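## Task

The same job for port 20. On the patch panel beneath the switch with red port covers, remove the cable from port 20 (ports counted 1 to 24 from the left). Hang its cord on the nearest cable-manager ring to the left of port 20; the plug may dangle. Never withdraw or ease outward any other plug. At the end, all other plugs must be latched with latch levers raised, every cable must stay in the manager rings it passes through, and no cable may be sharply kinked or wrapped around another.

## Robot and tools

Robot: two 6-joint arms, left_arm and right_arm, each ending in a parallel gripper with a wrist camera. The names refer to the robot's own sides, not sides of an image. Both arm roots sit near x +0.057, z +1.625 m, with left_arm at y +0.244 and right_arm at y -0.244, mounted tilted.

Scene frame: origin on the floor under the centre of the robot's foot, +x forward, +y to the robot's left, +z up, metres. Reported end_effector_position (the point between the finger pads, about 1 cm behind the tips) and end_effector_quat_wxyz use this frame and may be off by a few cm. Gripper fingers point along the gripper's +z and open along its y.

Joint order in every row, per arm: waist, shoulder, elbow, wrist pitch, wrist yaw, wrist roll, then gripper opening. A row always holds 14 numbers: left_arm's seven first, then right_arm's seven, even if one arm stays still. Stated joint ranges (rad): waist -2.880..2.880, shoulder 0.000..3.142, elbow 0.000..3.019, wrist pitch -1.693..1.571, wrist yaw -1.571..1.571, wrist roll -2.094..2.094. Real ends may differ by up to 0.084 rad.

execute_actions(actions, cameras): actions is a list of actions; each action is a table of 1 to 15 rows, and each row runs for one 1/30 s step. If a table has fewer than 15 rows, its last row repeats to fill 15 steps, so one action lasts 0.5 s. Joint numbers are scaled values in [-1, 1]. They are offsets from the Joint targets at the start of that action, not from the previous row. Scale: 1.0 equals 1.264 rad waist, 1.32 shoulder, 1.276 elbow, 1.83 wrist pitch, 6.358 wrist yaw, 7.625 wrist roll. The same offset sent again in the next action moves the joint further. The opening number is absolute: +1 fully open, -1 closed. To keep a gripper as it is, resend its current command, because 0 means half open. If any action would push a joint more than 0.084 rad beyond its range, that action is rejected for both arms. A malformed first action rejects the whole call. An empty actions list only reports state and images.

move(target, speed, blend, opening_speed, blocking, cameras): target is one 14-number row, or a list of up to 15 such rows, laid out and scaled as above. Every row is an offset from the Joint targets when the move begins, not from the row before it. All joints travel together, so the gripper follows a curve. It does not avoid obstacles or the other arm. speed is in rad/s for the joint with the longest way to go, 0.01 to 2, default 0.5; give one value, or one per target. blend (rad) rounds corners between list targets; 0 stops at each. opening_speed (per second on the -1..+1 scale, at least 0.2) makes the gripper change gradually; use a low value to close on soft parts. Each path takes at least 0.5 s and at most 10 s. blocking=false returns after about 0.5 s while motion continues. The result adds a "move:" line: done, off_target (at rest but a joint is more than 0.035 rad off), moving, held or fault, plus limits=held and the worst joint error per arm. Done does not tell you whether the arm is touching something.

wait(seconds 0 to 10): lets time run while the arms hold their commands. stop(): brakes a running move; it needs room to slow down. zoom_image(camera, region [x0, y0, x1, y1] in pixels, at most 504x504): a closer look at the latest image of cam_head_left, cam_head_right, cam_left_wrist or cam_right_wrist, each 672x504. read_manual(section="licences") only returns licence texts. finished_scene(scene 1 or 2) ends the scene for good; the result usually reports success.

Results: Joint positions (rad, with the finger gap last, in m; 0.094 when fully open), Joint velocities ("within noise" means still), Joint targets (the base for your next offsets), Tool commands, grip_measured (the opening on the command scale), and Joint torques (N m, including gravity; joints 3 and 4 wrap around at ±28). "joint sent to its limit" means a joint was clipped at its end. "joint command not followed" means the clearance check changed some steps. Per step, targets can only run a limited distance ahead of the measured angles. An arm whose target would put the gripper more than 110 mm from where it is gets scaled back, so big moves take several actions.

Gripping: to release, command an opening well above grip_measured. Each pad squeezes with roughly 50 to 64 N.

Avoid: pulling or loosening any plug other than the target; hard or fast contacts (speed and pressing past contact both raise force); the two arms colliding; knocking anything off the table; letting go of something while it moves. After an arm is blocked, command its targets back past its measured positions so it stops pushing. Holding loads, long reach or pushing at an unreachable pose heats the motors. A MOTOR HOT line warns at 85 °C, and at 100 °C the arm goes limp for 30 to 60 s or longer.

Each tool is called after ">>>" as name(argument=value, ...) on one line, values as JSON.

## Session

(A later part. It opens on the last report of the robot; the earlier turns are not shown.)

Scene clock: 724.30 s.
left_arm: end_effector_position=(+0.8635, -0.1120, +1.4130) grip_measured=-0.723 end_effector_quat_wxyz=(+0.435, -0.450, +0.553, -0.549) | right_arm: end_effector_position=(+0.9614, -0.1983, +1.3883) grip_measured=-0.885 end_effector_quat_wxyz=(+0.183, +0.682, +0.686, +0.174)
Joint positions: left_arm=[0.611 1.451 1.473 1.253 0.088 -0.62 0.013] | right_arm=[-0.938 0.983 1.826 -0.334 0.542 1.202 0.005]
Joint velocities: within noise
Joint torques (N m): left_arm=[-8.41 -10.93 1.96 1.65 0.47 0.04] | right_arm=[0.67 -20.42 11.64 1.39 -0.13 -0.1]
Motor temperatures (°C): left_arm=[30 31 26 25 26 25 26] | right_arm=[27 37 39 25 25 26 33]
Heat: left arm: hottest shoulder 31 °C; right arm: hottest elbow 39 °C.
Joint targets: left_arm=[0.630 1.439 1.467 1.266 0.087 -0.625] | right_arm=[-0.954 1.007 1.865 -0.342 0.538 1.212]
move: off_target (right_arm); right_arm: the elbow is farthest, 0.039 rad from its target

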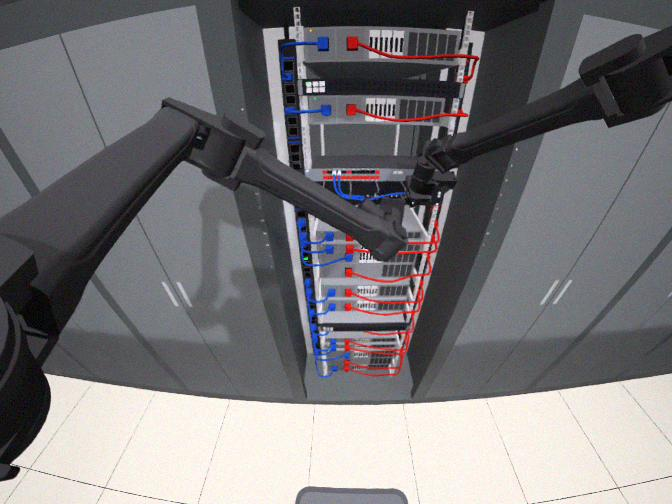

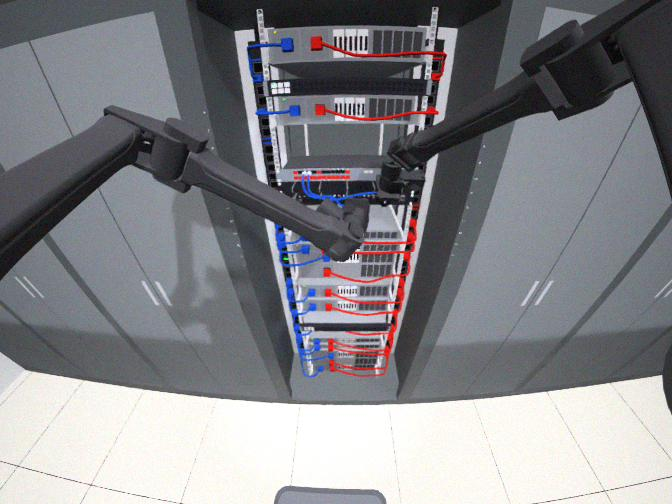

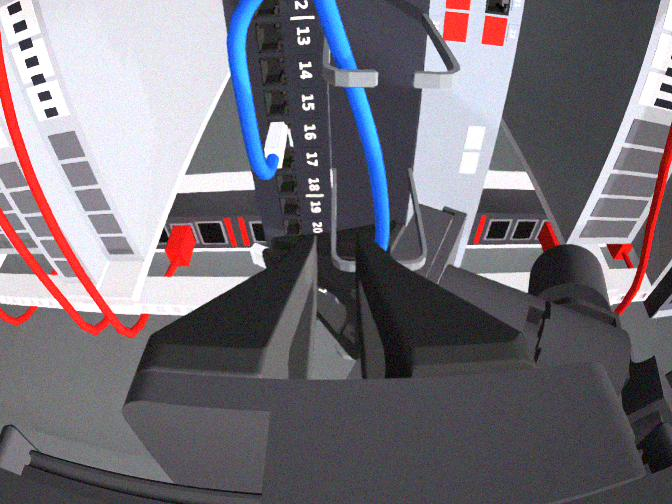

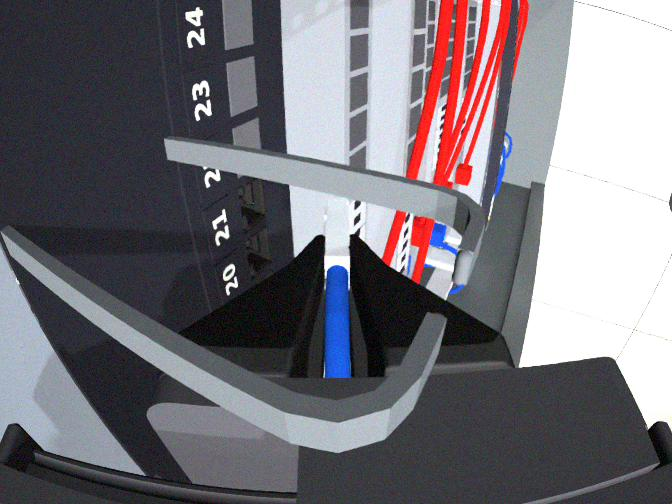

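>>> move(target=[0,0,0,0,0,0,-0.72, 0,0,0,0,0,0,-0.68], opening_speed=0.3, cameras=["cam_left_wrist","cam_right_wrist"])

>>> zoom_image(camera="cam_right_wrist", region=[240, 180, 440, 400])

Scene clock: 749.63 s.
left_arm: end_effector_position=(+0.8634, -0.1119, +1.4131) grip_measured=-0.723 end_effector_quat_wxyz=(+0.435, -0.450, +0.553, -0.549) | right_arm: end_effector_position=(+0.9614, -0.1981, +1.3883) grip_measured=-0.683 end_effector_quat_wxyz=(+0.183, +0.682, +0.687, +0.175)
Joint positions: left_arm=[0.611 1.451 1.472 1.253 0.088 -0.62 0.013] | right_arm=[-0.938 0.983 1.826 -0.334 0.541 1.202 0.015]
Joint velocities: within noise
Joint torques (N m): left_arm=[-9 -11.87 1.94 1.47 0.5 0.03] | right_arm=[0.85 -20.37 11.59 1.32 -0.11 -0.11]
Motor temperatures (°C): left_arm=[29 30 26 25 26 25 25] | right_arm=[27 36 39 25 25 26 33]
Heat: left arm: hottest shoulder 30 °C; right arm: hottest elbow 39 °C.
Joint targets: left_arm=[0.630 1.439 1.467 1.266 0.087 -0.625] | right_arm=[-0.954 1.007 1.865 -0.342 0.538 1.212]
move: off_target (right_arm); right_arm: the elbow is farthest, 0.039 rad from its target
Images, in order (width x height): cam_left_wrist 672x504, cam_right_wrist 672x504.

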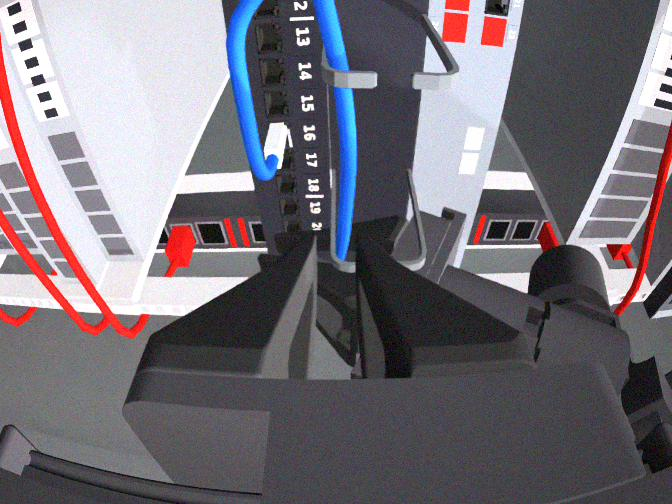

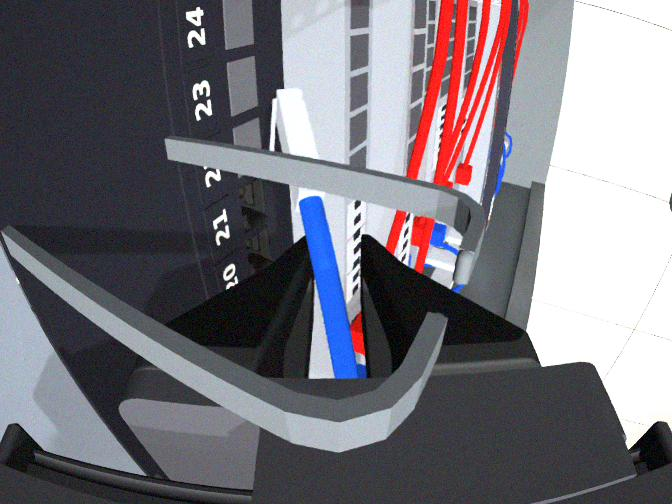

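Scaled by 2.291 from the camera's 672x504 image, which has a finer 960x720 frame.

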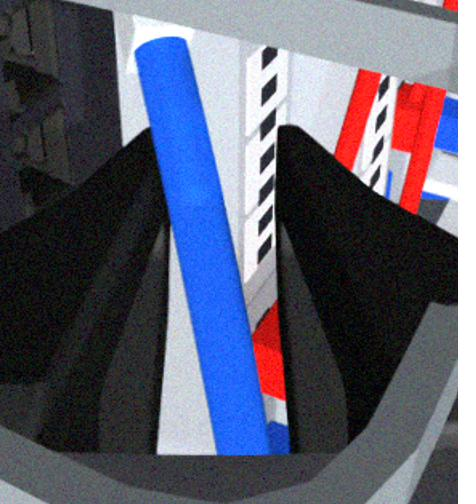

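>>> move(target=[[0,0,0,0,0,0,-0.72, 0.0237,-0.0242,-0.0266,0.0087,0.0011,-0.0024,-0.68],[0,0,0,0,0,0,-0.72, 0.1290,-0.097,-0.1144,0.0437,0.0189,-0.0132,-0.65],[0,0,0,0,0,0,-0.72, 0.2729,-0.1598,-0.1959,0.106,0.0426,-0.0313,-0.65]], speed=0.12, blend=[0,0.03,0])

>>> zoom_image(camera="cam_head_left", region=[365, 175, 445, 225])

>>> zoom_image(camera="cam_head_right", region=[335, 175, 415, 225])

Scene clock: 760.27 s.
left_arm: end_effector_position=(+0.8634, -0.1119, +1.4131) grip_measured=-0.723 end_effector_quat_wxyz=(+0.435, -0.450, +0.553, -0.549) | right_arm: end_effector_position=(+0.9257, -0.1995, +1.4591) grip_measured=-0.652 end_effector_quat_wxyz=(+0.185, +0.685, +0.683, +0.175)
Joint positions: left_arm=[0.611 1.451 1.472 1.253 0.088 -0.62 0.013] | right_arm=[-0.627 0.812 1.625 -0.161 0.806 0.989 0.016]
Joint velocities: within noise
Joint torques (N m): left_arm=[-8.59 -11.81 1.98 1.47 0.47 0.02] | right_arm=[2.02 -16.73 5.07 1.94 0.06 -0.34]
Motor temperatures (°C): left_arm=[29 30 26 25 26 25 25] | right_arm=[27 36 38 25 25 26 32]
Heat: left arm: hottest shoulder 30 °C; right arm: hottest elbow 38 °C.
Joint targets: left_arm=[0.630 1.439 1.467 1.266 0.087 -0.625] | right_arm=[-0.609 0.796 1.615 -0.148 0.809 0.973]
move: done; blend cut to 0 rad at target 2

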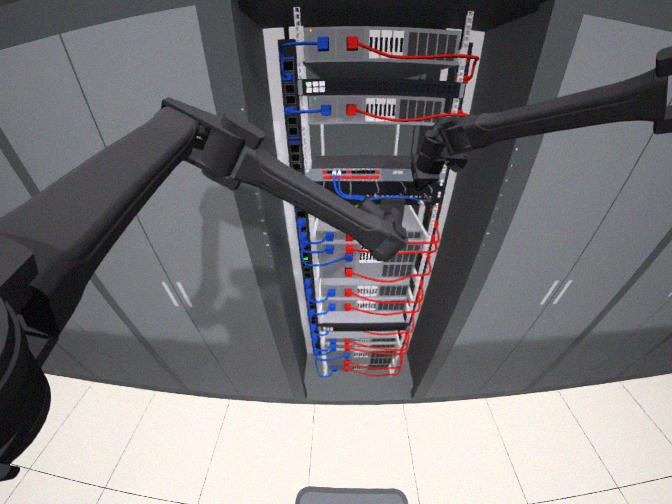

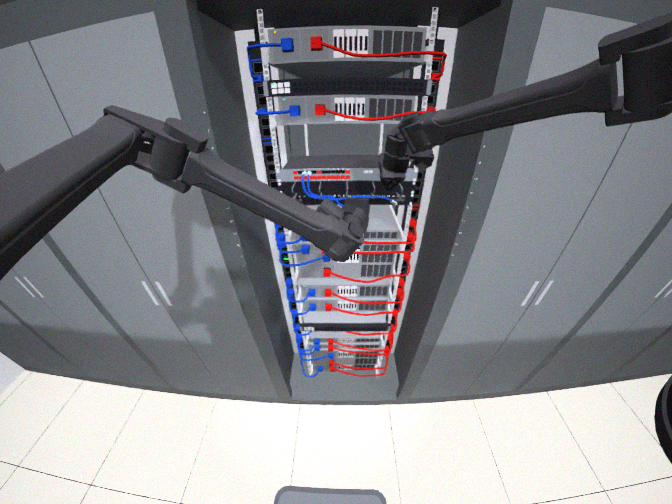

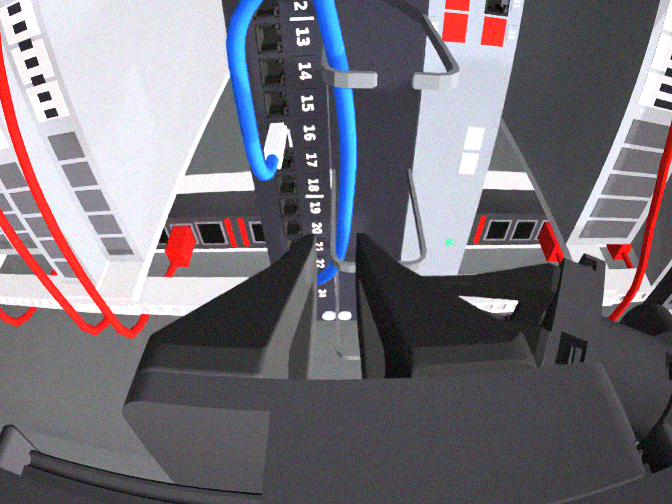

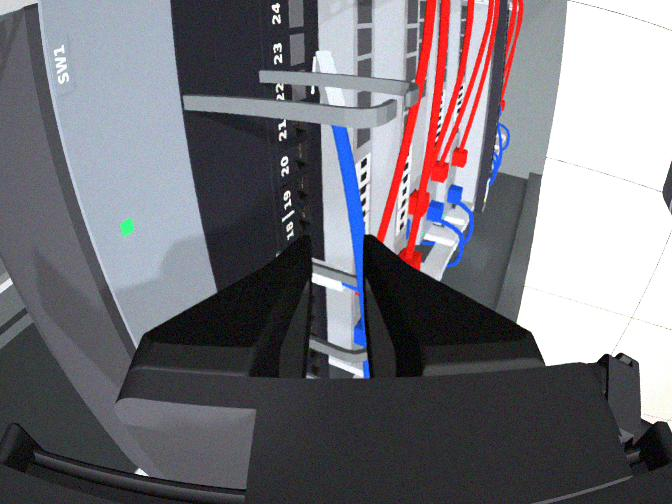

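Scaled by 6.300 from the camera's 672x504 image, which has a finer 960x720 frame.

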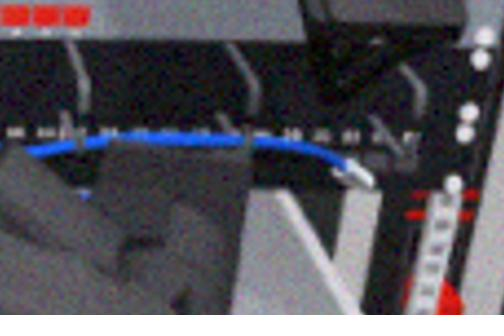

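Scaled by 6.300 from the camera's 672x504 image, which has a finer 960x720 frame.

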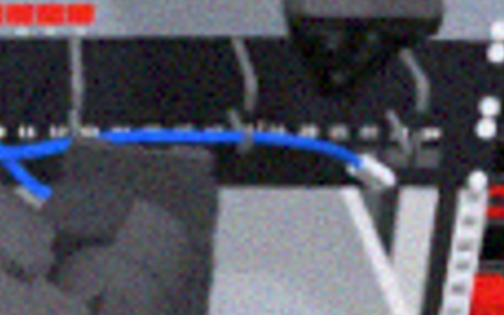

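>>> move(target=[0,-0.023,-0.11,0.07,0,0,-0.72, 0,-0.01,-0.12,0.0767,0,0,-0.65], speed=0.25)

>>> zoom_image(camera="cam_left_wrist", region=[240, 0, 460, 260])

>>> zoom_image(camera="cam_right_wrist", region=[60, 0, 380, 300])

>>> zoom_image(camera="cam_head_left", region=[305, 160, 445, 230])

Scene clock: 764.93 s.
left_arm: end_effector_position=(+0.8223, -0.0999, +1.4203) grip_measured=-0.723 end_effector_quat_wxyz=(+0.443, -0.452, +0.547, -0.548) | right_arm: end_effector_position=(+0.8865, -0.1699, +1.4367) grip_measured=-0.652 end_effector_quat_wxyz=(+0.184, +0.684, +0.684, +0.175)
Joint positions: left_arm=[0.612 1.419 1.332 1.381 0.088 -0.62 0.013] | right_arm=[-0.626 0.799 1.47 -0.02 0.806 0.988 0.016]
Joint velocities: within noise
Joint torques (N m): left_arm=[-8.12 -11.16 1.33 1.51 0.48 0.02] | right_arm=[2.84 -16.09 4.57 1.94 0.05 -0.34]
Motor temperatures (°C): left_arm=[29 30 26 25 26 25 25] | right_arm=[27 36 38 25 25 26 32]
Heat: left arm: hottest shoulder 30 °C; right arm: hottest elbow 38 °C.
Joint targets: left_arm=[0.630 1.408 1.327 1.394 0.087 -0.625] | right_arm=[-0.609 0.783 1.462 -0.008 0.809 0.973]
move: done

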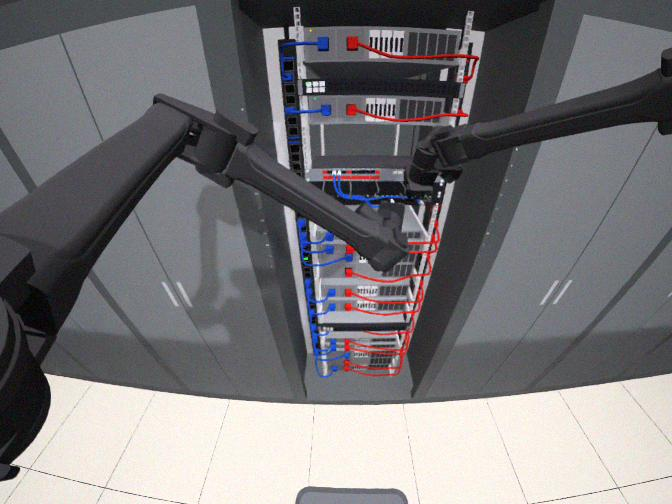

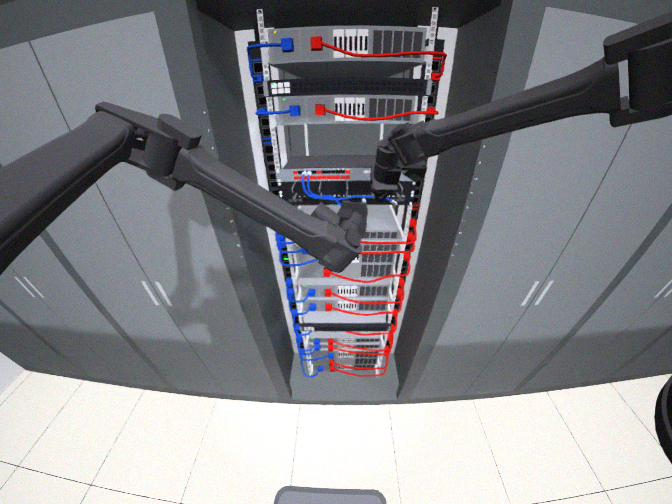

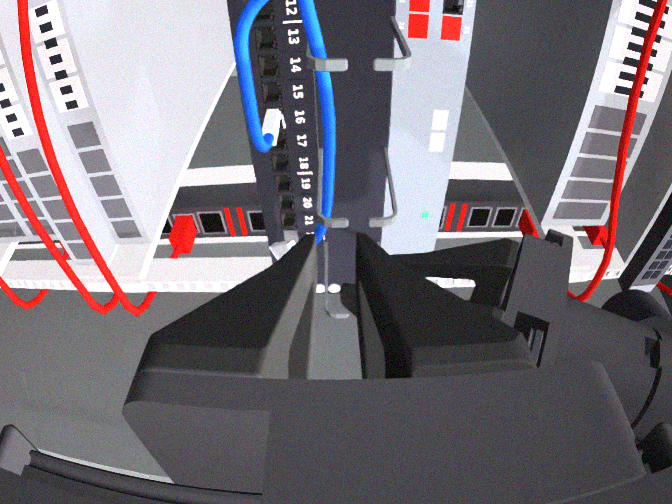

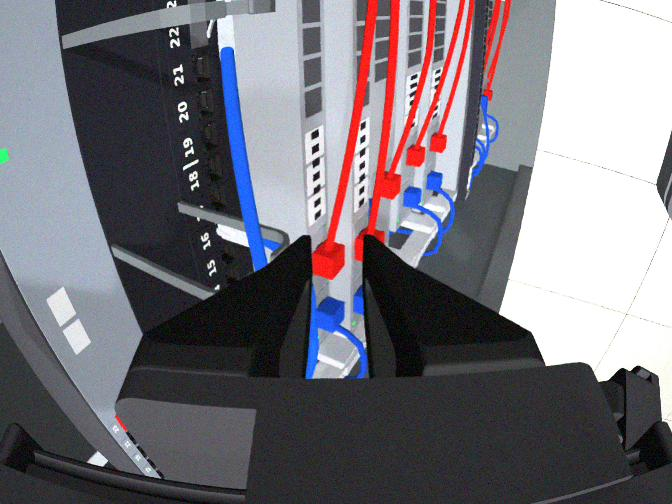

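Scaled by 1.938 from the camera's 672x504 image, which has a finer 960x720 frame.

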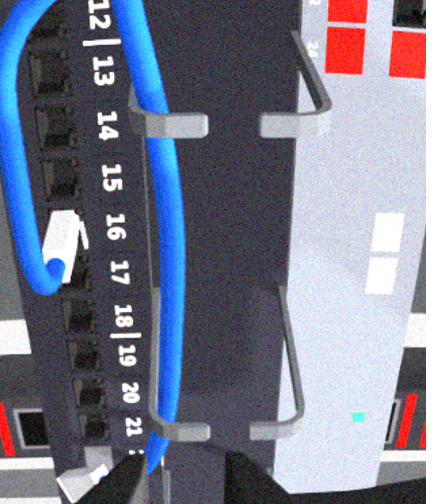

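Scaled by 1.575 from the camera's 672x504 image, which has a finer 960x720 frame.

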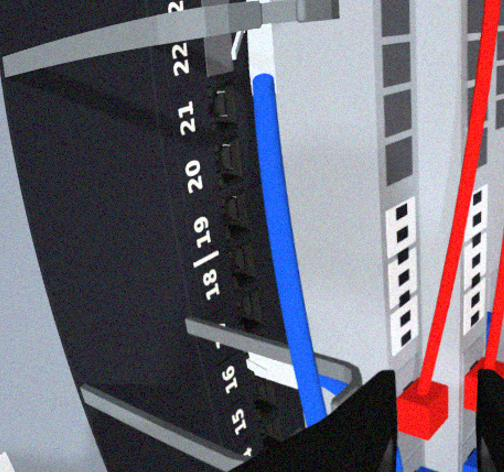

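Scaled by 3.600 from the camera's 672x504 image, which has a finer 960x720 frame.

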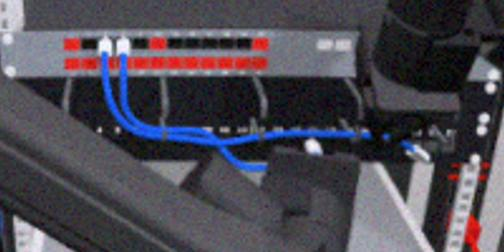

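>>> move(target=[0.2437,-0.185,-0.2155,0.0393,0.0135,-0.0376,-0.72, 0,0,-0.08,0.0558,0,0,-0.65], speed=0.4, cameras=["cam_left_wrist","cam_head_left","cam_head_right"])

>>> zoom_image(camera="cam_left_wrist", region=[220, 0, 470, 250])

>>> zoom_image(camera="cam_head_left", region=[315, 165, 435, 225])

Scene clock: 775.53 s.
left_arm: end_effector_position=(+0.7932, +0.0518, +1.4005) grip_measured=-0.723 end_effector_quat_wxyz=(+0.450, -0.445, +0.551, -0.543) | right_arm: end_effector_position=(+0.8582, -0.1509, +1.4222) grip_measured=-0.652 end_effector_quat_wxyz=(+0.185, +0.684, +0.683, +0.175)
Joint positions: left_arm=[0.926 1.172 1.057 1.452 0.17 -0.904 0.013] | right_arm=[-0.626 0.797 1.368 0.082 0.806 0.987 0.016]
Joint velocities: within noise
Joint torques (N m): left_arm=[-3.31 -13.45 1.36 1.94 0.5 0.01] | right_arm=[3.43 -15.44 4.07 1.96 0.05 -0.33]
Motor temperatures (°C): left_arm=[29 31 26 25 26 25 25] | right_arm=[27 36 36 25 25 26 31]
Heat: left arm: hottest shoulder 31 °C; right arm: hottest shoulder 36 °C.
Joint targets: left_arm=[0.938 1.164 1.052 1.466 0.172 -0.912] | right_arm=[-0.609 0.783 1.360 0.094 0.809 0.973]
move: done
Images, in order (width x height): cam_head_left 672x504, cam_head_right 672x504, cam_left_wrist 672x504.

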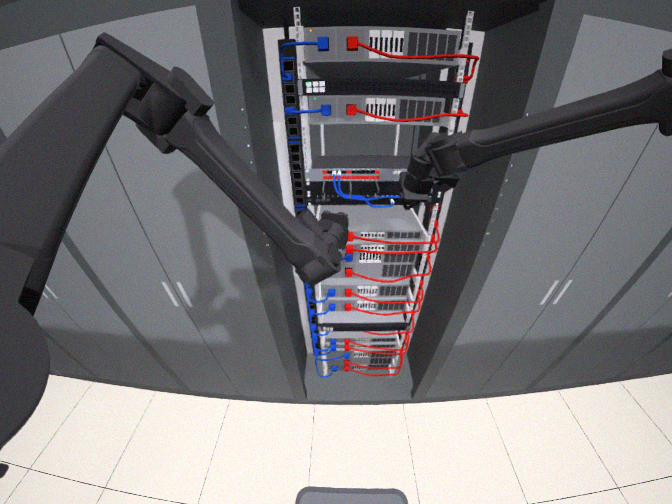

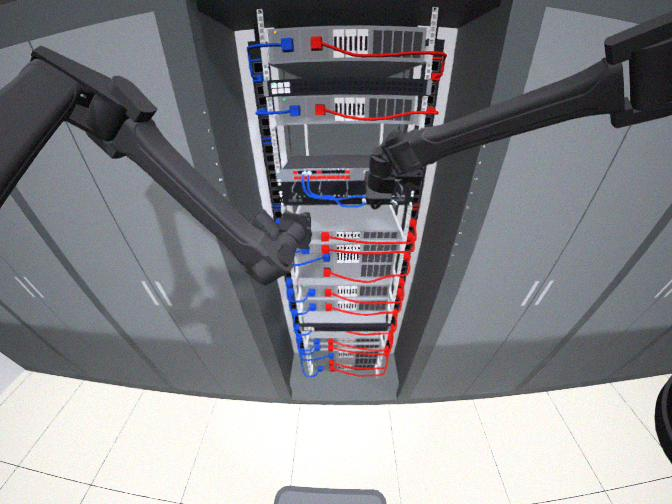

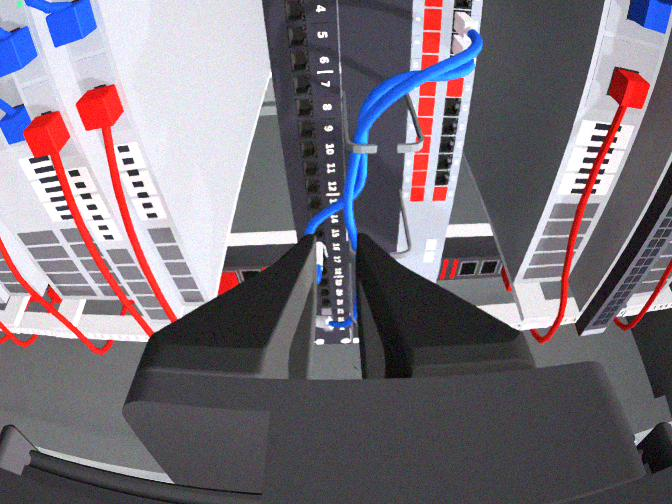

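Scaled by 2.016 from the camera's 672x504 image, which has a finer 960x720 frame.

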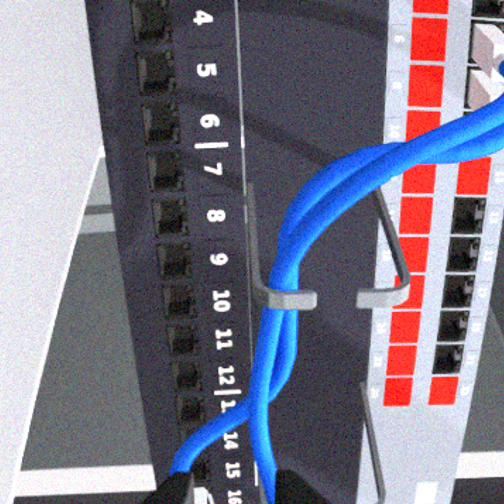

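Scaled by 4.200 from the camera's 672x504 image, which has a finer 960x720 frame.

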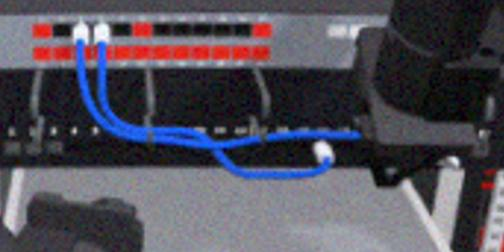

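>>> zoom_image(camera="cam_left_wrist", region=[340, 30, 480, 150])

>>> zoom_image(camera="cam_left_wrist", region=[300, 120, 400, 240])

>>> zoom_image(camera="cam_head_right", region=[285, 165, 365, 215])

Scaled by 3.600 from the camera's 672x504 image, which has a finer 960x720 frame.

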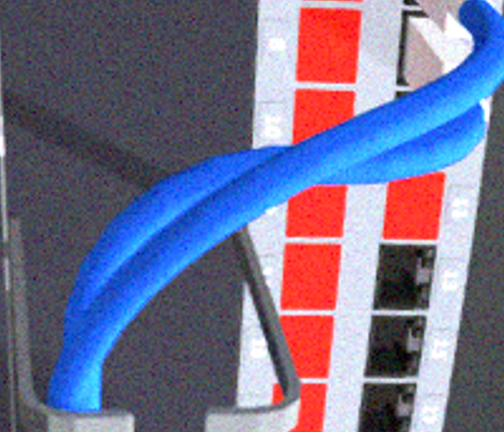

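Scaled by 4.200 from the camera's 672x504 image, which has a finer 960x720 frame.

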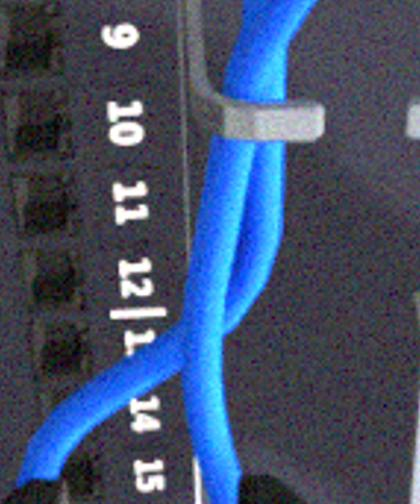

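Scaled by 6.300 from the camera's 672x504 image, which has a finer 960x720 frame.

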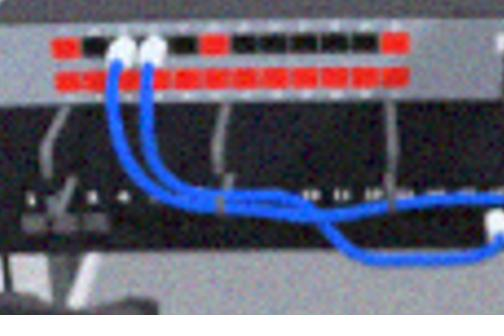

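>>> finished_scene(scene=2)

The scene is finished: the task was done.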